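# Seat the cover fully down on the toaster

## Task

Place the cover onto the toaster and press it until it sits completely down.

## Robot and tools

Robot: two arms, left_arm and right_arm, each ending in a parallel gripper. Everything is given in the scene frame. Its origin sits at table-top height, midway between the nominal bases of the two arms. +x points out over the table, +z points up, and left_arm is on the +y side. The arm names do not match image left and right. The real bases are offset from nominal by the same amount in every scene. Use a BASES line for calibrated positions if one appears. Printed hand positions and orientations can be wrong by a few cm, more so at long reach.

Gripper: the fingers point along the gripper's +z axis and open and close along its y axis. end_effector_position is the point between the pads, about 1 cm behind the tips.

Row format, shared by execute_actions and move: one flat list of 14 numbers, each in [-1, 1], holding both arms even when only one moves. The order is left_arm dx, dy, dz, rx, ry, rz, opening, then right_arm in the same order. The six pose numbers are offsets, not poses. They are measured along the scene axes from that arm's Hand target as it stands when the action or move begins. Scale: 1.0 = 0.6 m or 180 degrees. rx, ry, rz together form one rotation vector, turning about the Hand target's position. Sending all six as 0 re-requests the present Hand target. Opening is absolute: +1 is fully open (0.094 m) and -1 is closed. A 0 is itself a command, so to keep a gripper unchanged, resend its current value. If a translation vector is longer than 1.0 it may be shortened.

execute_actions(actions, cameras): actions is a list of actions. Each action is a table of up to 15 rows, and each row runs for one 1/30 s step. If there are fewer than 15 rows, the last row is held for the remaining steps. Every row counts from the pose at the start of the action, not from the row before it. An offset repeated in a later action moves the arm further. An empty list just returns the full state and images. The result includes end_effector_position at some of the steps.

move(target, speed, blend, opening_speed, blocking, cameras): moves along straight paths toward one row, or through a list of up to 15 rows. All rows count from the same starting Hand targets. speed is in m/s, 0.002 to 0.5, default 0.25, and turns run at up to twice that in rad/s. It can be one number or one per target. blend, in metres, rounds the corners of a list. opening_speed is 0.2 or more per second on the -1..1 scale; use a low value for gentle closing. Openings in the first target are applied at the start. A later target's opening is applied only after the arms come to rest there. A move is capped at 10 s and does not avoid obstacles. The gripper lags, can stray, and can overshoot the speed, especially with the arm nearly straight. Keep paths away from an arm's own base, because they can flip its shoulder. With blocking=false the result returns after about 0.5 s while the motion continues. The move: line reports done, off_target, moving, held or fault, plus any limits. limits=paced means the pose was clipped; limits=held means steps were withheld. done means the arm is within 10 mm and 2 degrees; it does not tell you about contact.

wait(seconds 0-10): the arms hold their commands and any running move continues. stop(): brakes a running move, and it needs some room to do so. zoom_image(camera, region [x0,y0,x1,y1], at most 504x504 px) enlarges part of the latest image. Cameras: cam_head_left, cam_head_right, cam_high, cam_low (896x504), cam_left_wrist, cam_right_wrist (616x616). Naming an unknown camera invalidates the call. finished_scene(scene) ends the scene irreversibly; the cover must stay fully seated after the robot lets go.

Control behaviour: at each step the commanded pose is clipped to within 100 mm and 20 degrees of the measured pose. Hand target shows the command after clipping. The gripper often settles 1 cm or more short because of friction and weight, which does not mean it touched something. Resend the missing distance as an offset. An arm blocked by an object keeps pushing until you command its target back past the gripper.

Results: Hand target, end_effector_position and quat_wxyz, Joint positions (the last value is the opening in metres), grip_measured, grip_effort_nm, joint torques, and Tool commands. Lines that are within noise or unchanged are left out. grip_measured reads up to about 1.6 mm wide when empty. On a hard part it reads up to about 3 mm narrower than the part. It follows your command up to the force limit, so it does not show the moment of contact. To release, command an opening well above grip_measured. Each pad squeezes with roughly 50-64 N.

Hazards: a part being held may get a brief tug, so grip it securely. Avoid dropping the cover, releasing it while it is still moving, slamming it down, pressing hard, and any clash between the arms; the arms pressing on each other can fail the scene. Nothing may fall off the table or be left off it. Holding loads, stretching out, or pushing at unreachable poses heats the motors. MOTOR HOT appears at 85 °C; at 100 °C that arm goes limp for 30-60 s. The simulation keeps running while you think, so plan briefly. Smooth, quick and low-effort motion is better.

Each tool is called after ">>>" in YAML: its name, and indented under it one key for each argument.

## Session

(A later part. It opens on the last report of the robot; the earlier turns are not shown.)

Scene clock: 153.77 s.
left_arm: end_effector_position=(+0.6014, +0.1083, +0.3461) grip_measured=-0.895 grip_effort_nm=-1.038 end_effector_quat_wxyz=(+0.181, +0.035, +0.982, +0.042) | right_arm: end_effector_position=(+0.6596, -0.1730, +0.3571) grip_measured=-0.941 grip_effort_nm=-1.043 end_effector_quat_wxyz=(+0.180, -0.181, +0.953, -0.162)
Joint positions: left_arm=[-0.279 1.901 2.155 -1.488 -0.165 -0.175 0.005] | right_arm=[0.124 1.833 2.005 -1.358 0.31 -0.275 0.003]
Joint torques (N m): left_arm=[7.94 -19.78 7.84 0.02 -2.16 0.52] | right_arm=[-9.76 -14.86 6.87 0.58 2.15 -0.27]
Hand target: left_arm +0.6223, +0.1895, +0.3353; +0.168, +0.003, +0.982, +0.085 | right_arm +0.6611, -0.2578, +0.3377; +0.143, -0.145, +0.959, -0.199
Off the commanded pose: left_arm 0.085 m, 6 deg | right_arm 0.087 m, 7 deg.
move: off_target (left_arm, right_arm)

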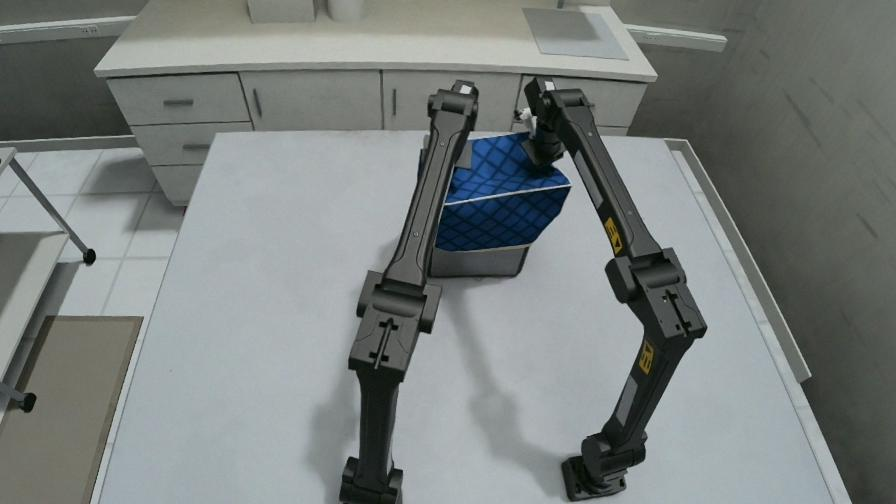

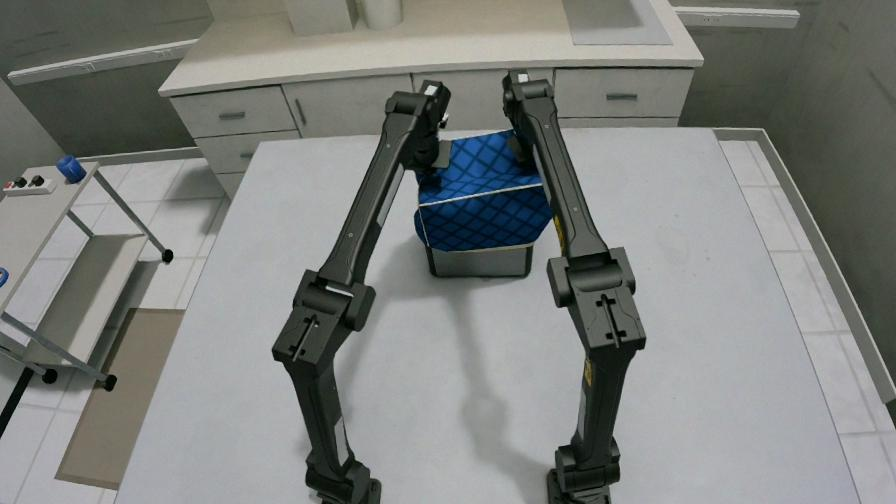

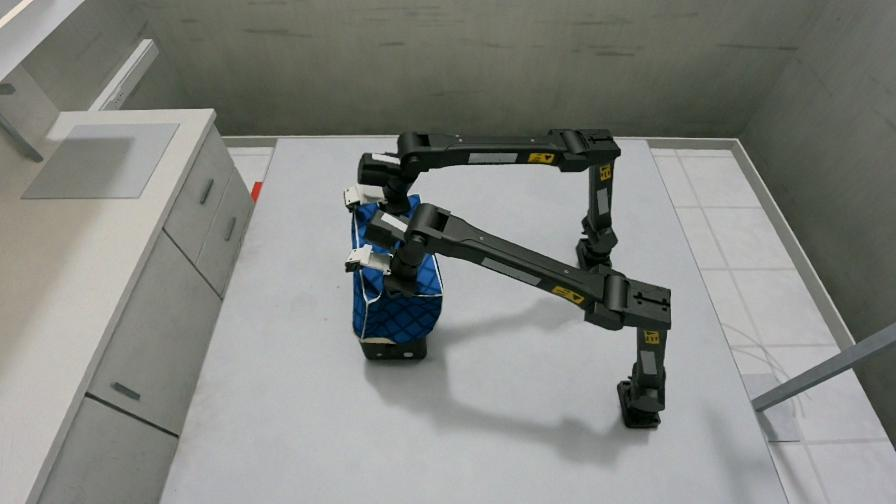

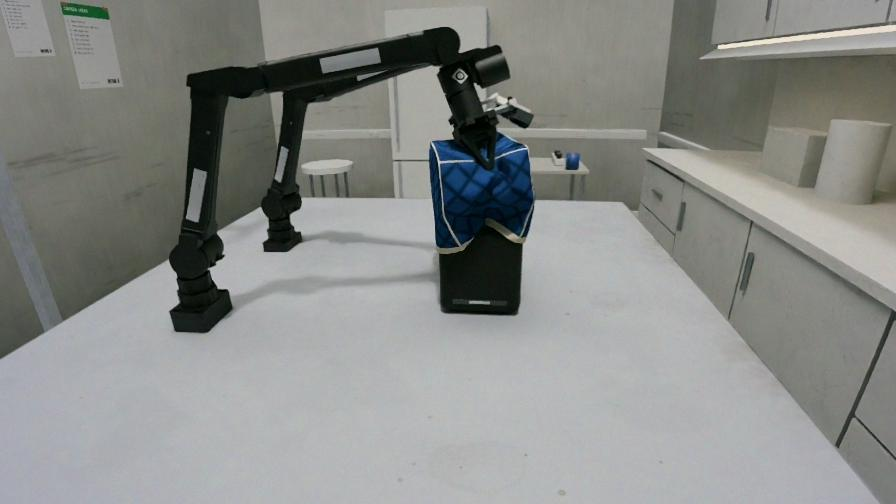

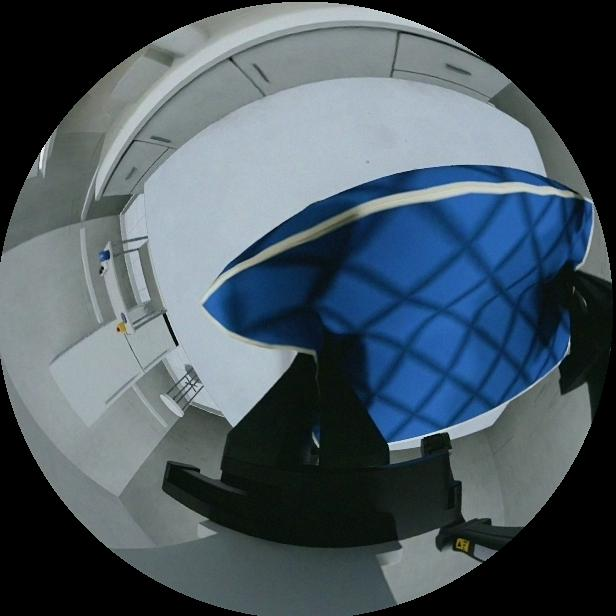

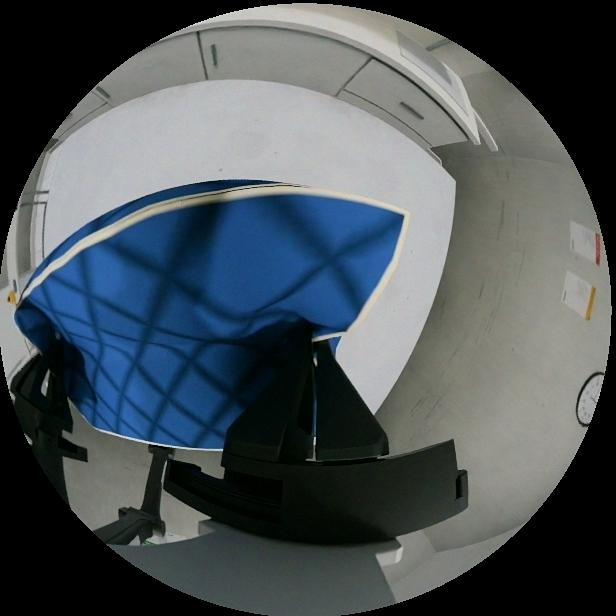

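>>> move:
  target:
    - [0,-0.1,0,0,0,0,-1,0,0.1,0,0,0,0,-1]
    - [0,-0.1,-0.02,0,0,0,1,0,0.1,-0.02,0,0,0,-1]
    - [0,-0.05,0.12,0,0,0,1,0,0.1,-0.02,0,0,0,-1]
  speed: 0.08
  opening_speed: 1.0

Scene clock: 163.17 s.
left_arm: end_effector_position=(+0.6148, +0.1524, +0.3981) grip_measured=+0.998 grip_effort_nm=0.115 end_effector_quat_wxyz=(+0.185, +0.008, +0.979, +0.083) | right_arm: end_effector_position=(+0.6567, -0.1765, +0.3605) grip_measured=-0.942 grip_effort_nm=-1.043 end_effector_quat_wxyz=(+0.179, -0.152, +0.953, -0.190)
Joint positions: left_arm=[-0.228 1.993 2.437 -1.68 -0.238 -0.165 0.094] | right_arm=[0.137 1.832 2.005 -1.369 0.381 -0.215 0.003]
Joint torques (N m): left_arm=[0.79 -20.54 10.45 0.02 -0.06 0.13] | right_arm=[-3.31 -12.81 7.5 0.55 0.75 0.14]
Hand target: left_arm +0.6223, +0.1596, +0.4072; +0.168, +0.003, +0.982, +0.085 | right_arm +0.6611, -0.1978, +0.3256; +0.143, -0.145, +0.959, -0.198
Off the commanded pose: left_arm 0.014 m, 2 deg | right_arm 0.041 m, 4 deg.
joint sent to its limit (left arm) — joint 4 (wrist pitch), lower limit. The joint targets are off in orientation, not in position.
move: off_target (left_arm, right_arm); target 2's new opening was sent with left_arm's hand 0.034 m and 3 deg from that target

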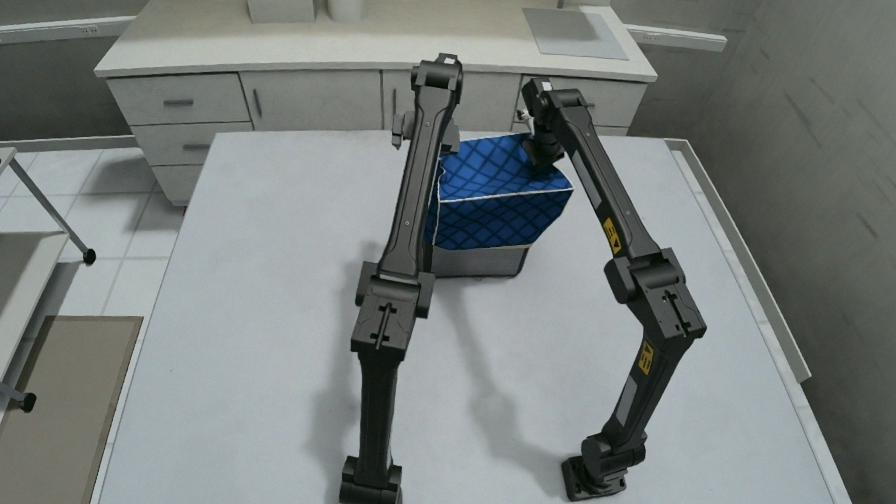

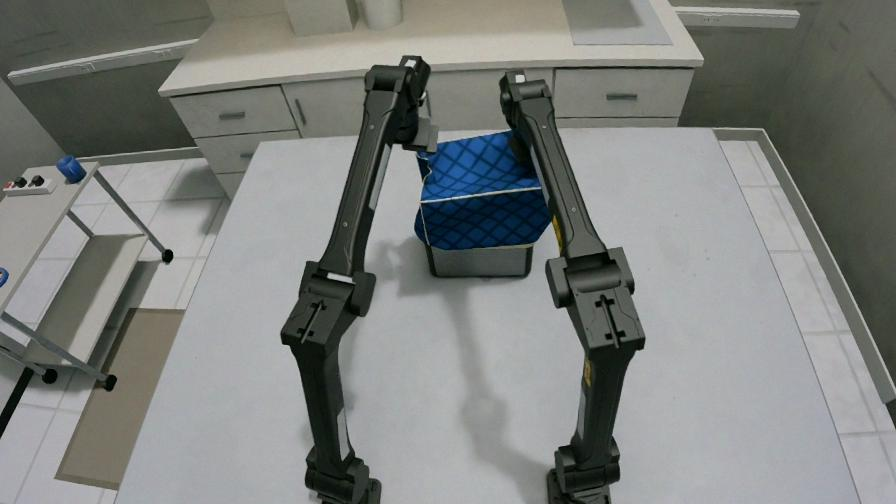

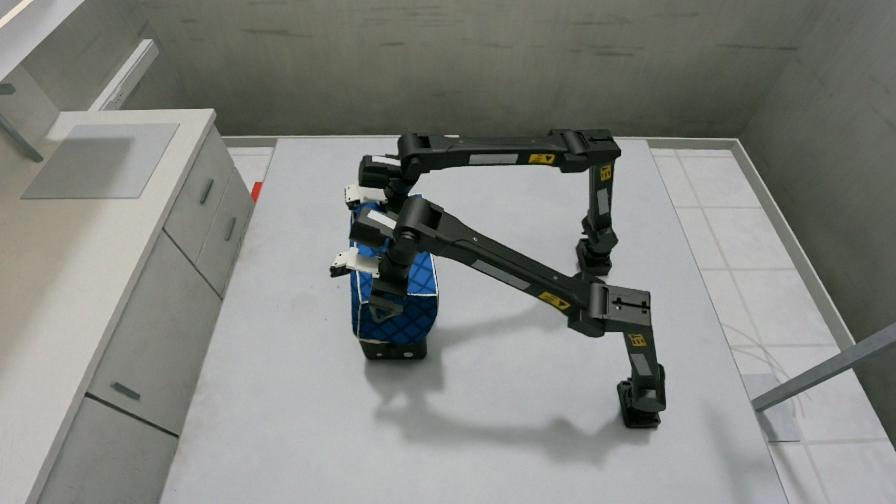

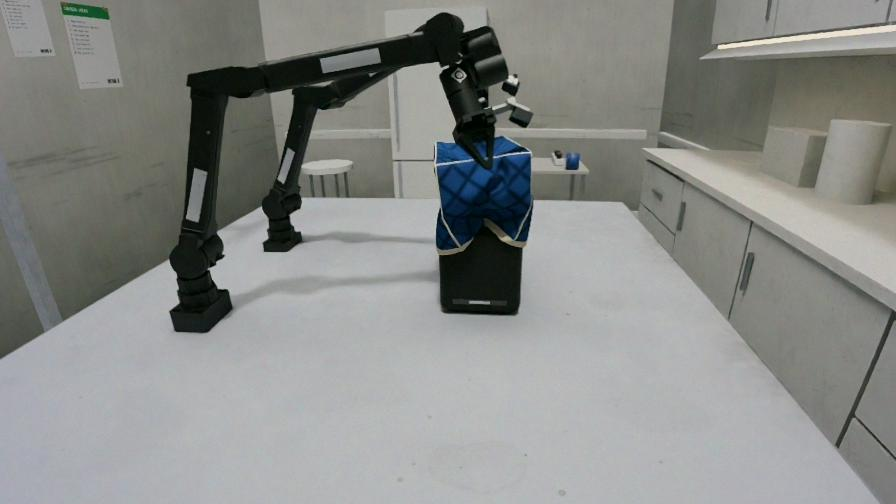

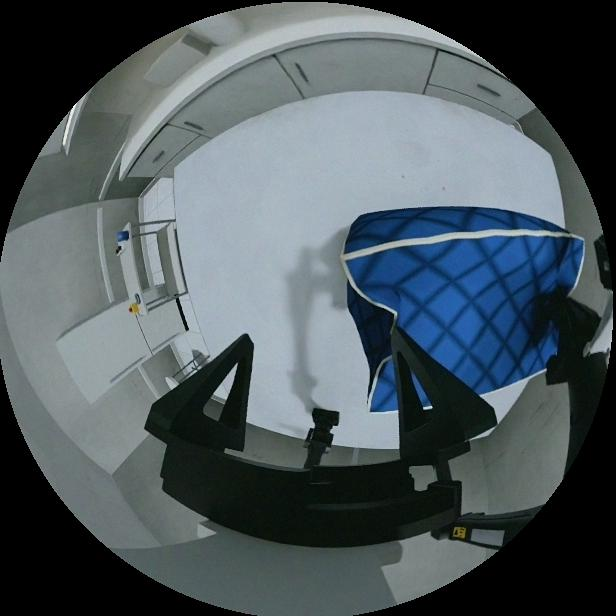

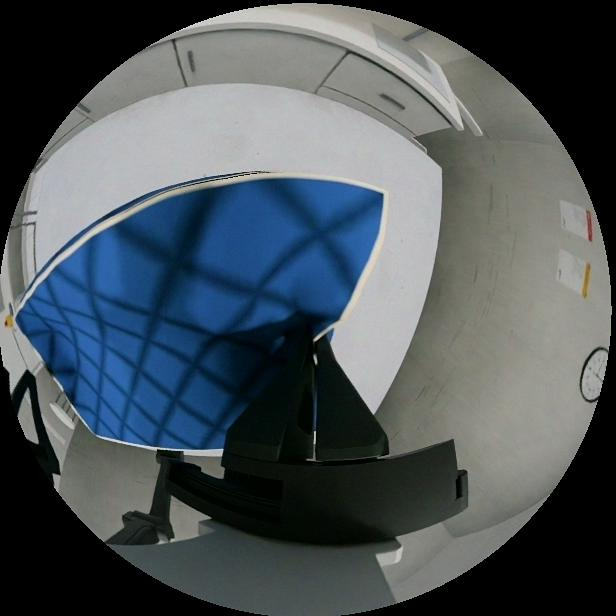

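>>> move:
  target:
    - [0,0.08,0.04,0,0,0,1,-0.005,0.03,0.05,0,0,0,-1]
    - [0,0.16,0,0,0,0,1,-0.005,0.03,0.05,0,0,0,1]
    - [0,0.2,-0.02,0,0,0,1,-0.01,-0.05,0.2,0,0,0,1]
    - [0,0.2,-0.02,0,0,0,1,-0.01,-0.15,0.15,0,0,0,1]
  speed: 0.12
  opening_speed: 1.0

Scene clock: 173.23 s.
left_arm: end_effector_position=(+0.6219, +0.2714, +0.3845) grip_measured=+0.998 grip_effort_nm=0.110 end_effector_quat_wxyz=(+0.154, +0.005, +0.984, +0.085) | right_arm: end_effector_position=(+0.6544, -0.2864, +0.4175) grip_measured=+0.998 grip_effort_nm=0.110 end_effector_quat_wxyz=(+0.142, -0.139, +0.960, -0.199)
Joint positions: left_arm=[-0.032 1.993 2.41 -1.679 -0.175 0.011 0.094] | right_arm=[-0.041 1.896 2.263 -1.579 0.348 -0.354 0.094]
Joint torques (N m): left_arm=[0.73 -23.36 7.21 1.03 0.04 0.15] | right_arm=[-1.32 -16.5 8.18 1.07 0.11 -0.01]
Hand target: left_arm +0.6223, +0.2795, +0.3952; +0.168, +0.003, +0.982, +0.085 | right_arm +0.6550, -0.2879, +0.4157; +0.143, -0.145, +0.959, -0.199
Off the commanded pose: left_arm 0.013 m, 2 deg | right_arm 0.002 m, 1 deg.
move: off_target (left_arm); target 2's new opening was sent with right_arm's hand 0.012 m and 2 deg from that target

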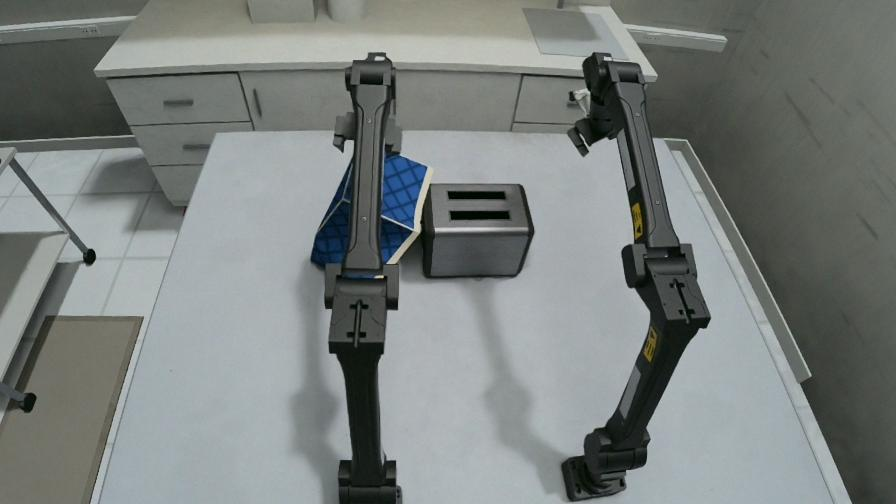

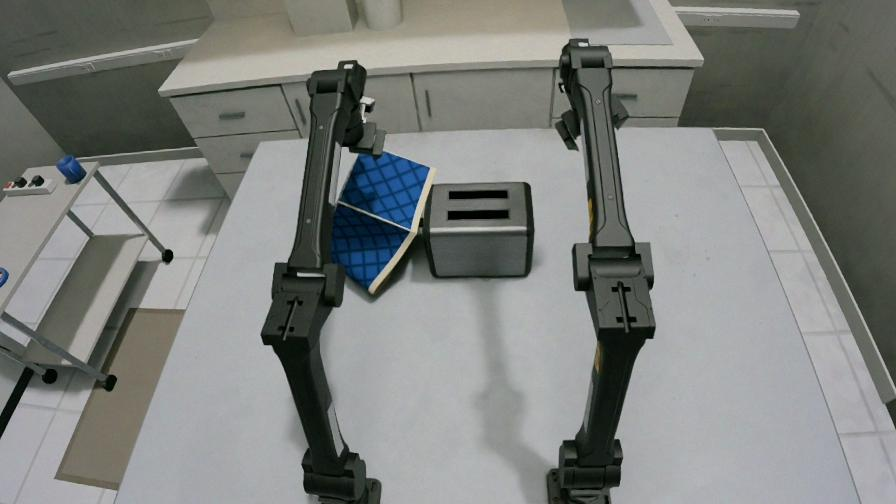

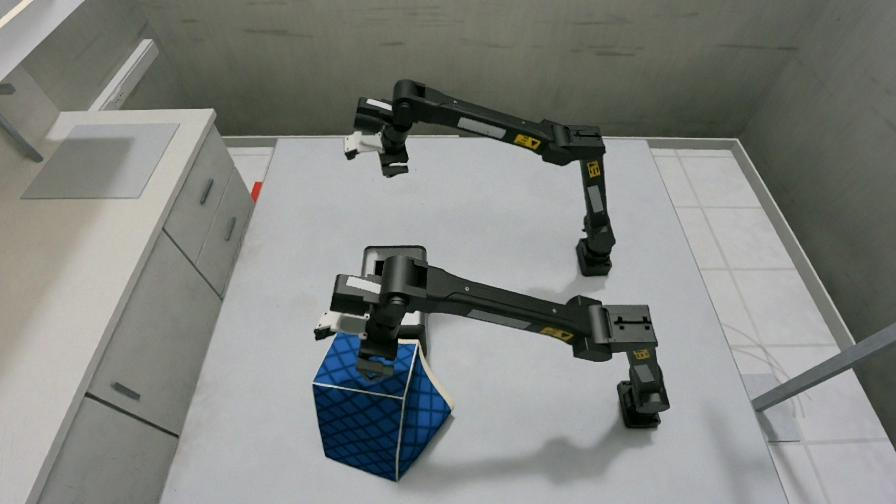

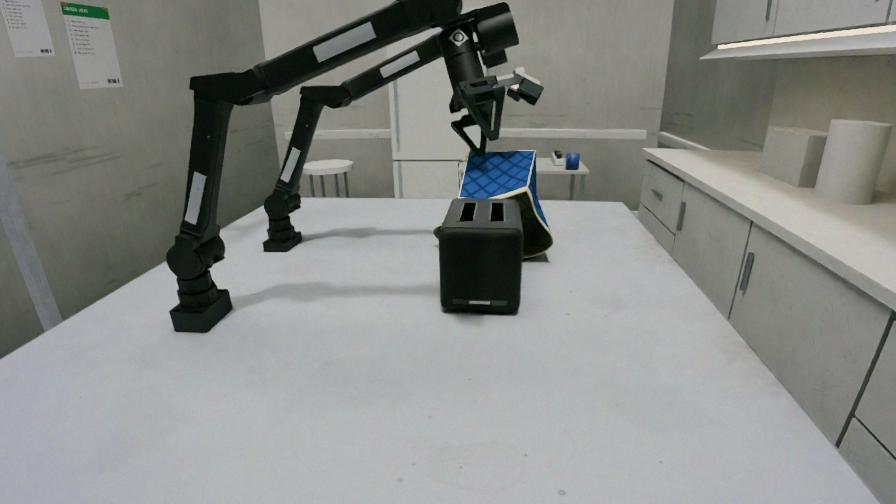

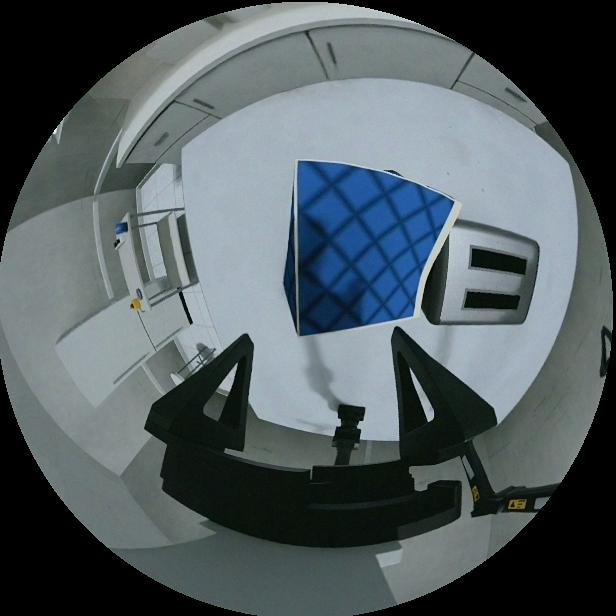

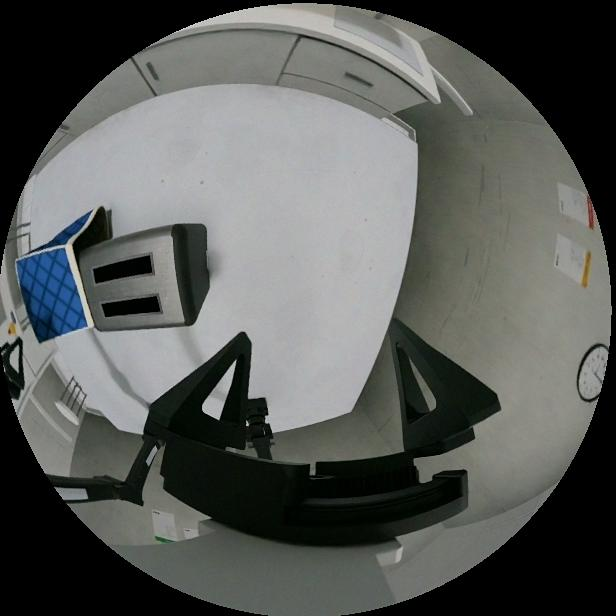

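>>> move:
  target: [-0.3,0.15,0.0,0,0,0,1,0,0,0,0,0,0,1]

>>> zoom_image:
  camera: "cam_high"
  region: [280, 220, 500, 500]

>>> zoom_image:
  camera: "cam_head_right"
  region: [280, 120, 560, 320]

Scene clock: 178.67 s.
left_arm: end_effector_position=(+0.4425, +0.3641, +0.3862) grip_measured=+0.998 grip_effort_nm=0.115 end_effector_quat_wxyz=(+0.153, +0.004, +0.985, +0.082) | right_arm: end_effector_position=(+0.6545, -0.2863, +0.4175) grip_measured=+0.998 grip_effort_nm=0.120 end_effector_quat_wxyz=(+0.143, -0.139, +0.960, -0.199)
Joint positions: left_arm=[0.172 1.447 1.683 -1.473 -0.105 0.203 0.094] | right_arm=[-0.041 1.896 2.263 -1.579 0.347 -0.355 0.094]
Joint torques (N m): left_arm=[0.97 -14.62 7.9 1.09 0.07 0.18] | right_arm=[-1.26 -16.03 8.17 1.07 0.11 0.01]
Hand target: left_arm +0.4424, +0.3695, +0.3953; +0.168, +0.003, +0.982, +0.085 | right_arm +0.6550, -0.2878, +0.4157; +0.143, -0.145, +0.959, -0.198
Off the commanded pose: left_arm 0.010 m, 2 deg | right_arm 0.002 m, 1 deg.
move: done

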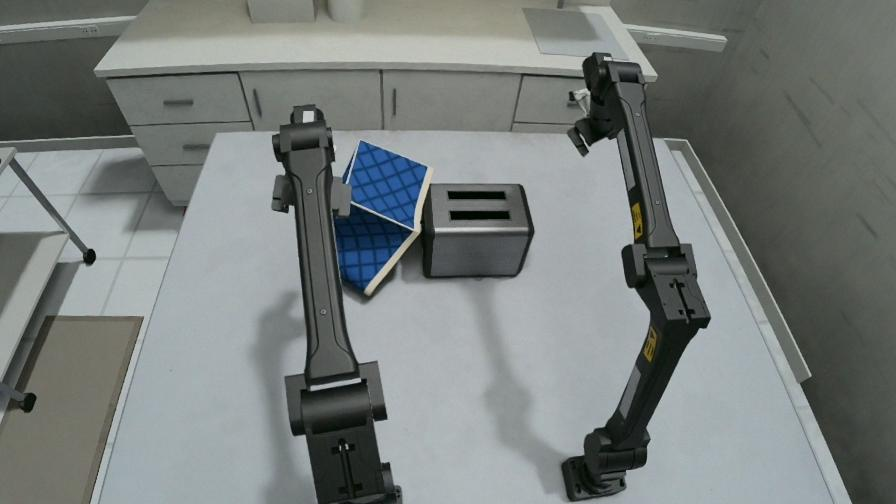

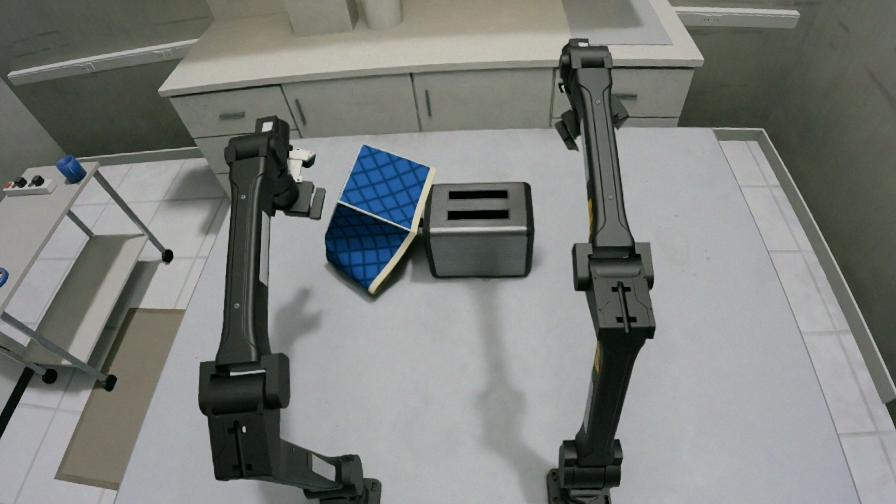

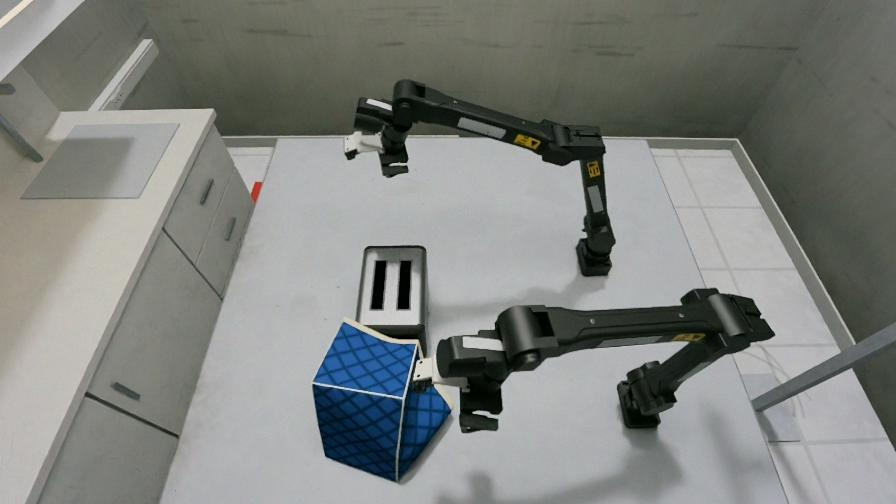

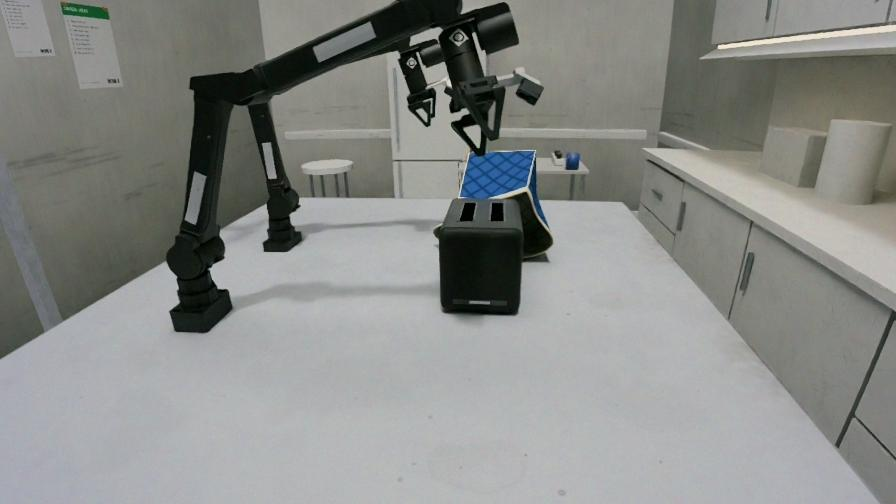

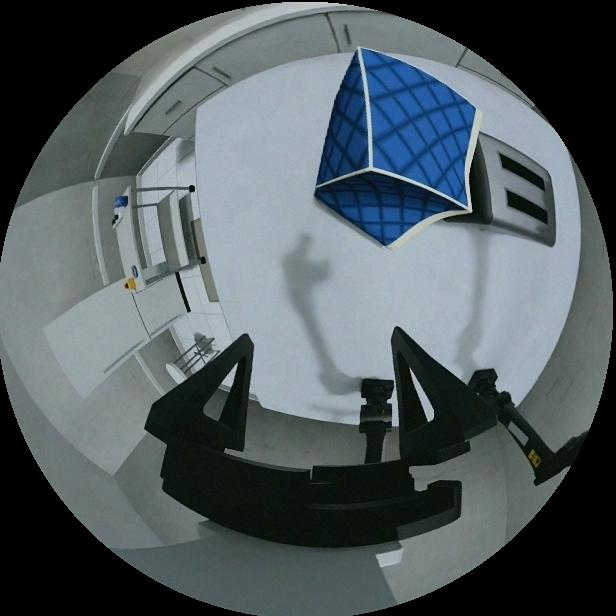

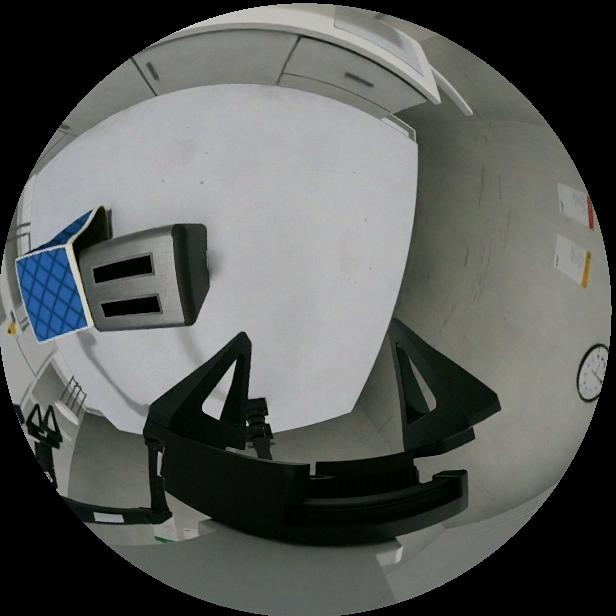

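Scaled by 1.800.

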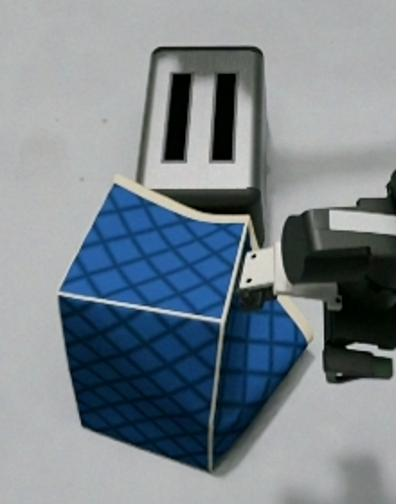

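Scaled by 1.800.

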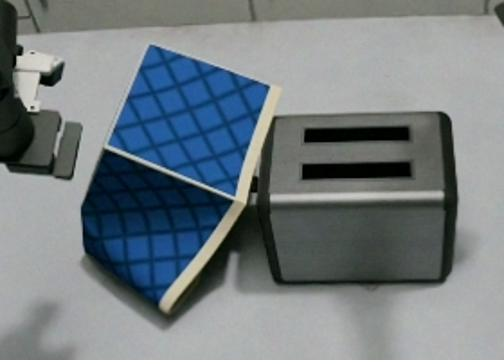

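>>> move:
  target: [0.45,0.09,0.03,-0.29,0.001,-0.093,1,0,-0.05,-0.05,0,0,0,1]
  speed: 0.2

>>> zoom_image:
  camera: "cam_left_wrist"
  region: [120, 120, 520, 480]

Scene clock: 210.30 s.
left_arm: end_effector_position=(+0.7084, +0.4108, +0.4031) grip_measured=+0.998 grip_effort_nm=0.110 end_effector_quat_wxyz=(+0.319, -0.012, +0.873, -0.368) | right_arm: end_effector_position=(+0.6602, -0.3109, +0.3747) grip_measured=+0.998 grip_effort_nm=0.110 end_effector_quat_wxyz=(+0.134, -0.145, +0.960, -0.196)
Joint positions: left_arm=[0.376 2.352 2.883 -1.598 0.927 0.098 0.094] | right_arm=[-0.083 1.881 2.127 -1.461 0.33 -0.405 0.094]
Joint torques (N m): left_arm=[1.08 -25 10.1 1.2 0.61 0.04] | right_arm=[-1.79 -17.73 8.47 1.1 0.09 -0.01]
Heat: left arm: hottest elbow 36 °C; right arm: hottest shoulder 34 °C.
Hand target: left_arm +0.7123, +0.4235, +0.4132; +0.167, +0.065, +0.908, -0.378 | right_arm +0.6551, -0.3177, +0.3859; +0.144, -0.145, +0.959, -0.199
Off the commanded pose: left_arm 0.017 m, 21 deg; orientation clipped | right_arm 0.014 m, 1 deg.
elbow stopped short (left arm): the move would have taken joint 3 (elbow) straighter than the controller allows.
move: off_target (left_arm, right_arm); limits=paced

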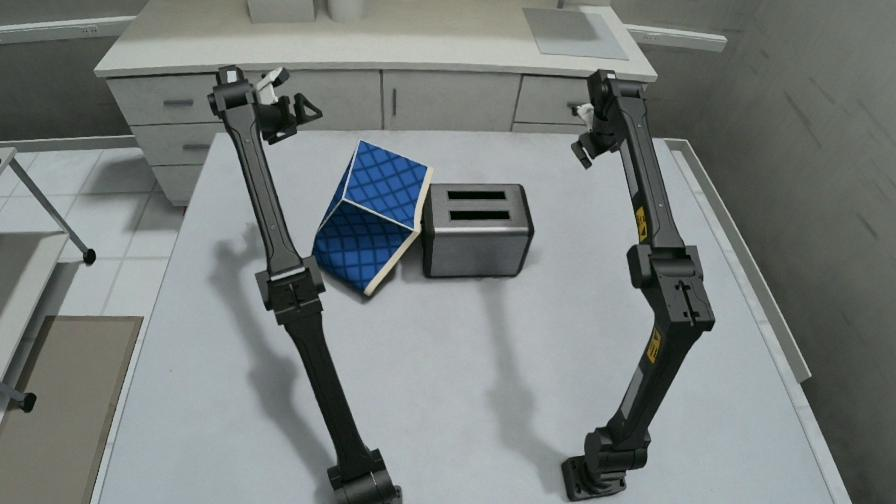

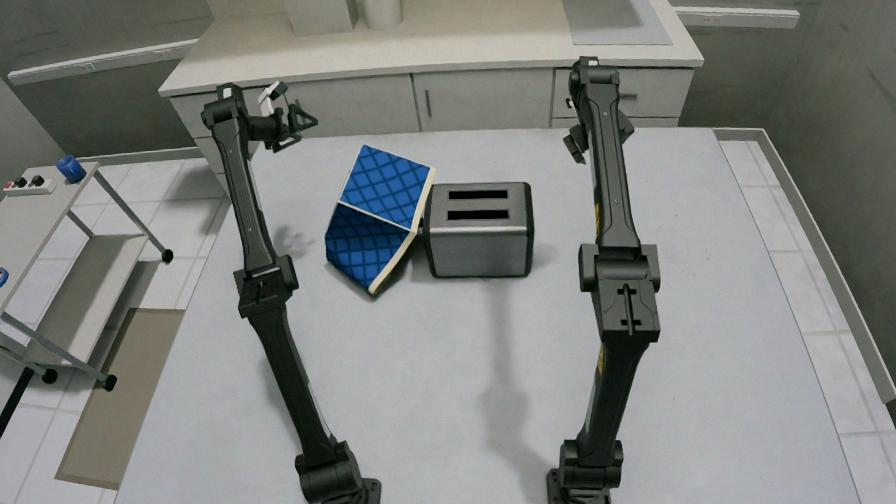

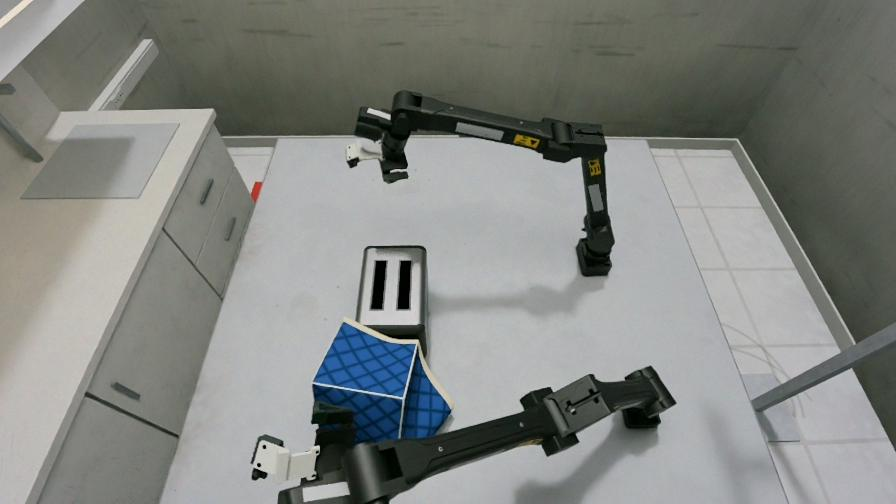

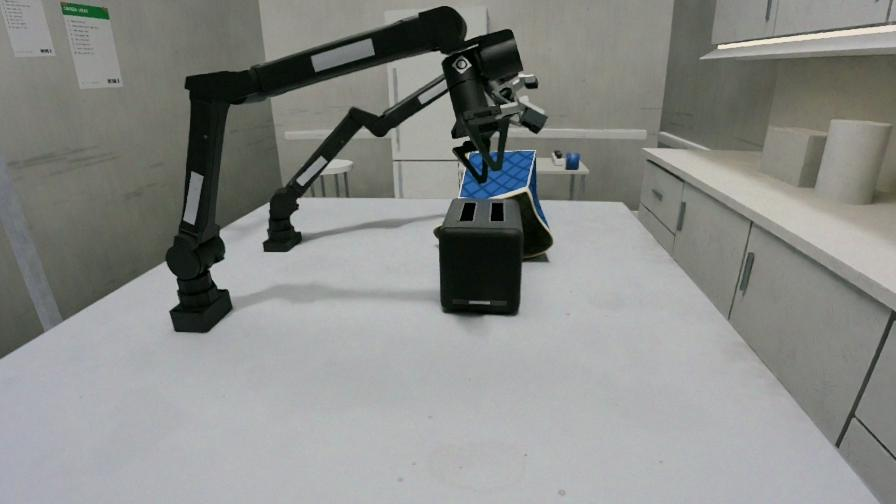

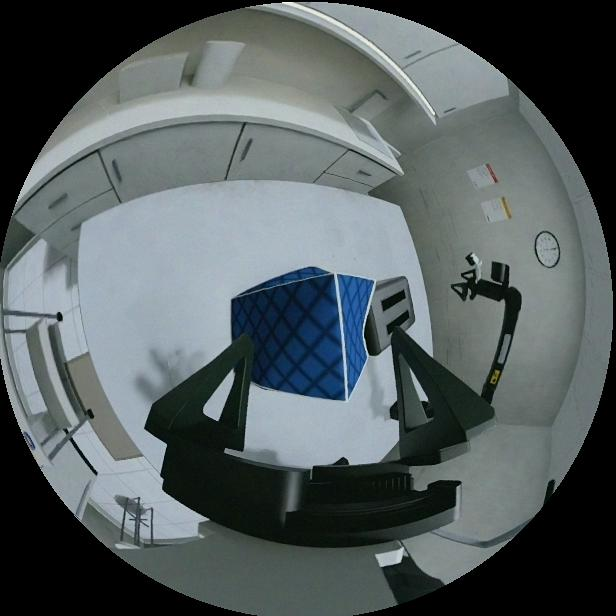

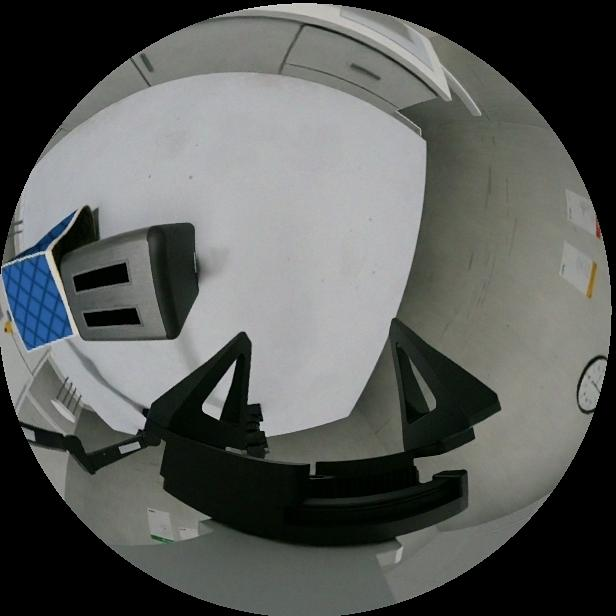

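Scaled by 1.260 from the camera's 616x616 image, which has a finer 880x880 frame.

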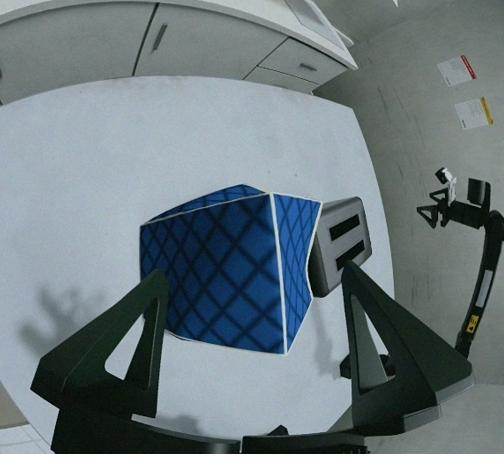

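>>> move:
  target: [0.02,-0.13,-0.08,0,0,0,1,0,-0.05,-0.05,0,0,0,1]
  speed: 0.12
  cameras: ["cam_left_wrist","cam_head_right","cam_high"]

Scene clock: 219.43 s.
left_arm: end_effector_position=(+0.7193, +0.3525, +0.3628) grip_measured=+0.998 grip_effort_nm=0.115 end_effector_quat_wxyz=(+0.262, +0.006, +0.890, -0.374) | right_arm: end_effector_position=(+0.6600, -0.3414, +0.3440) grip_measured=+0.998 grip_effort_nm=0.105 end_effector_quat_wxyz=(+0.133, -0.144, +0.961, -0.195)
Joint positions: left_arm=[0.292 2.394 2.883 -1.661 0.886 0.12 0.094] | right_arm=[-0.134 1.865 2.021 -1.358 0.31 -0.454 0.094]
Joint torques (N m): left_arm=[-0.67 -24.88 10.13 0.27 0.37 0.2] | right_arm=[-1.85 -17.61 8.65 1.06 0.07 0]
Hand target: left_arm +0.7242, +0.3456, +0.3653; +0.167, +0.064, +0.908, -0.378 | right_arm +0.6550, -0.3478, +0.3557; +0.143, -0.145, +0.959, -0.198
Off the commanded pose: left_arm 0.009 m, 13 deg | right_arm 0.014 m, 1 deg.
elbow stopped short (left arm): the move would have taken joint 3 (elbow) straighter than the controller allows.
move: off_target (left_arm, right_arm)
Images, in order: cam_head_right, cam_high, cam_left_wrist.

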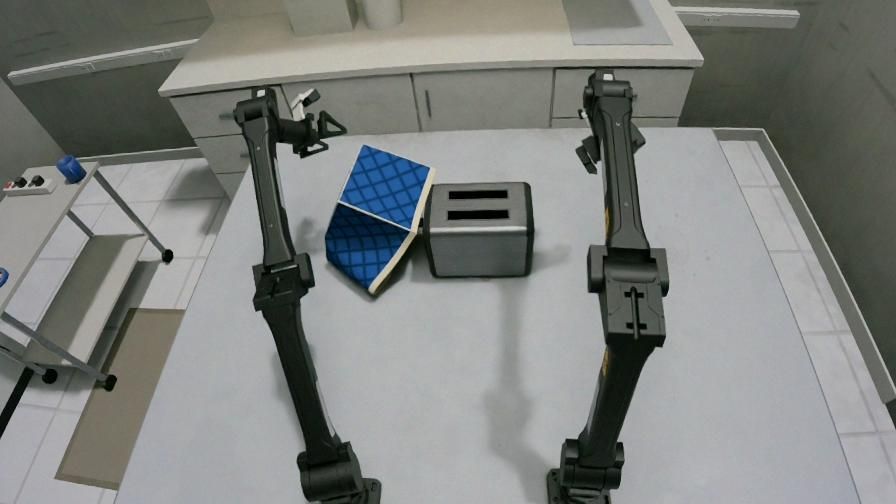

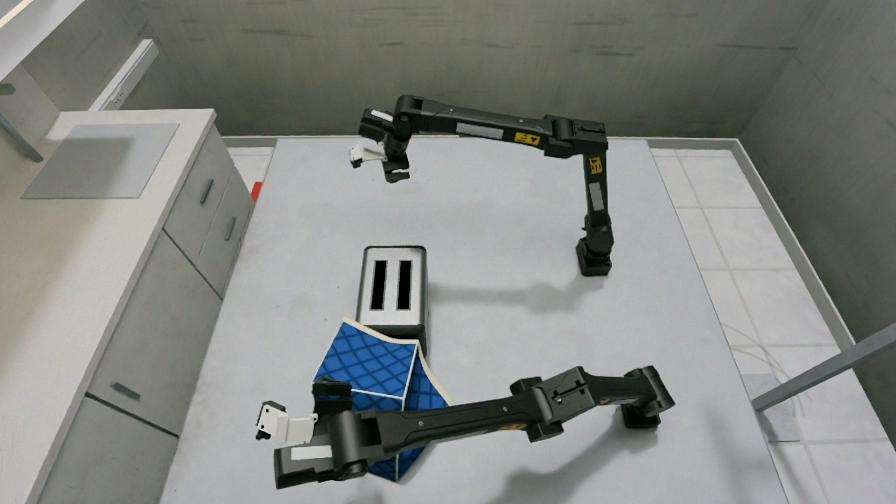

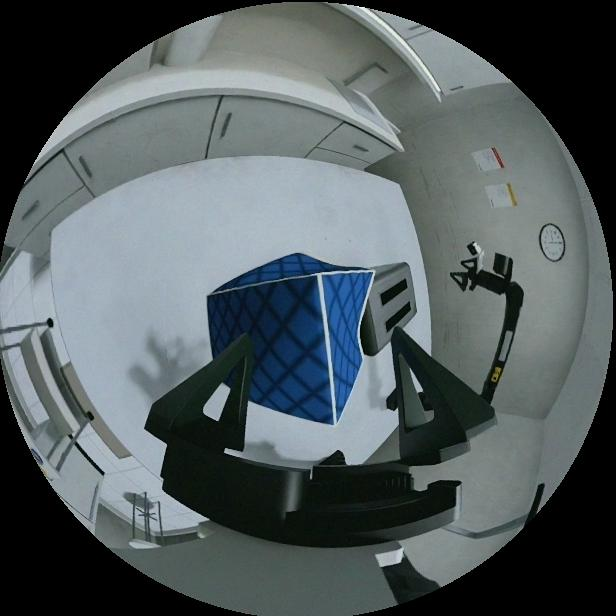

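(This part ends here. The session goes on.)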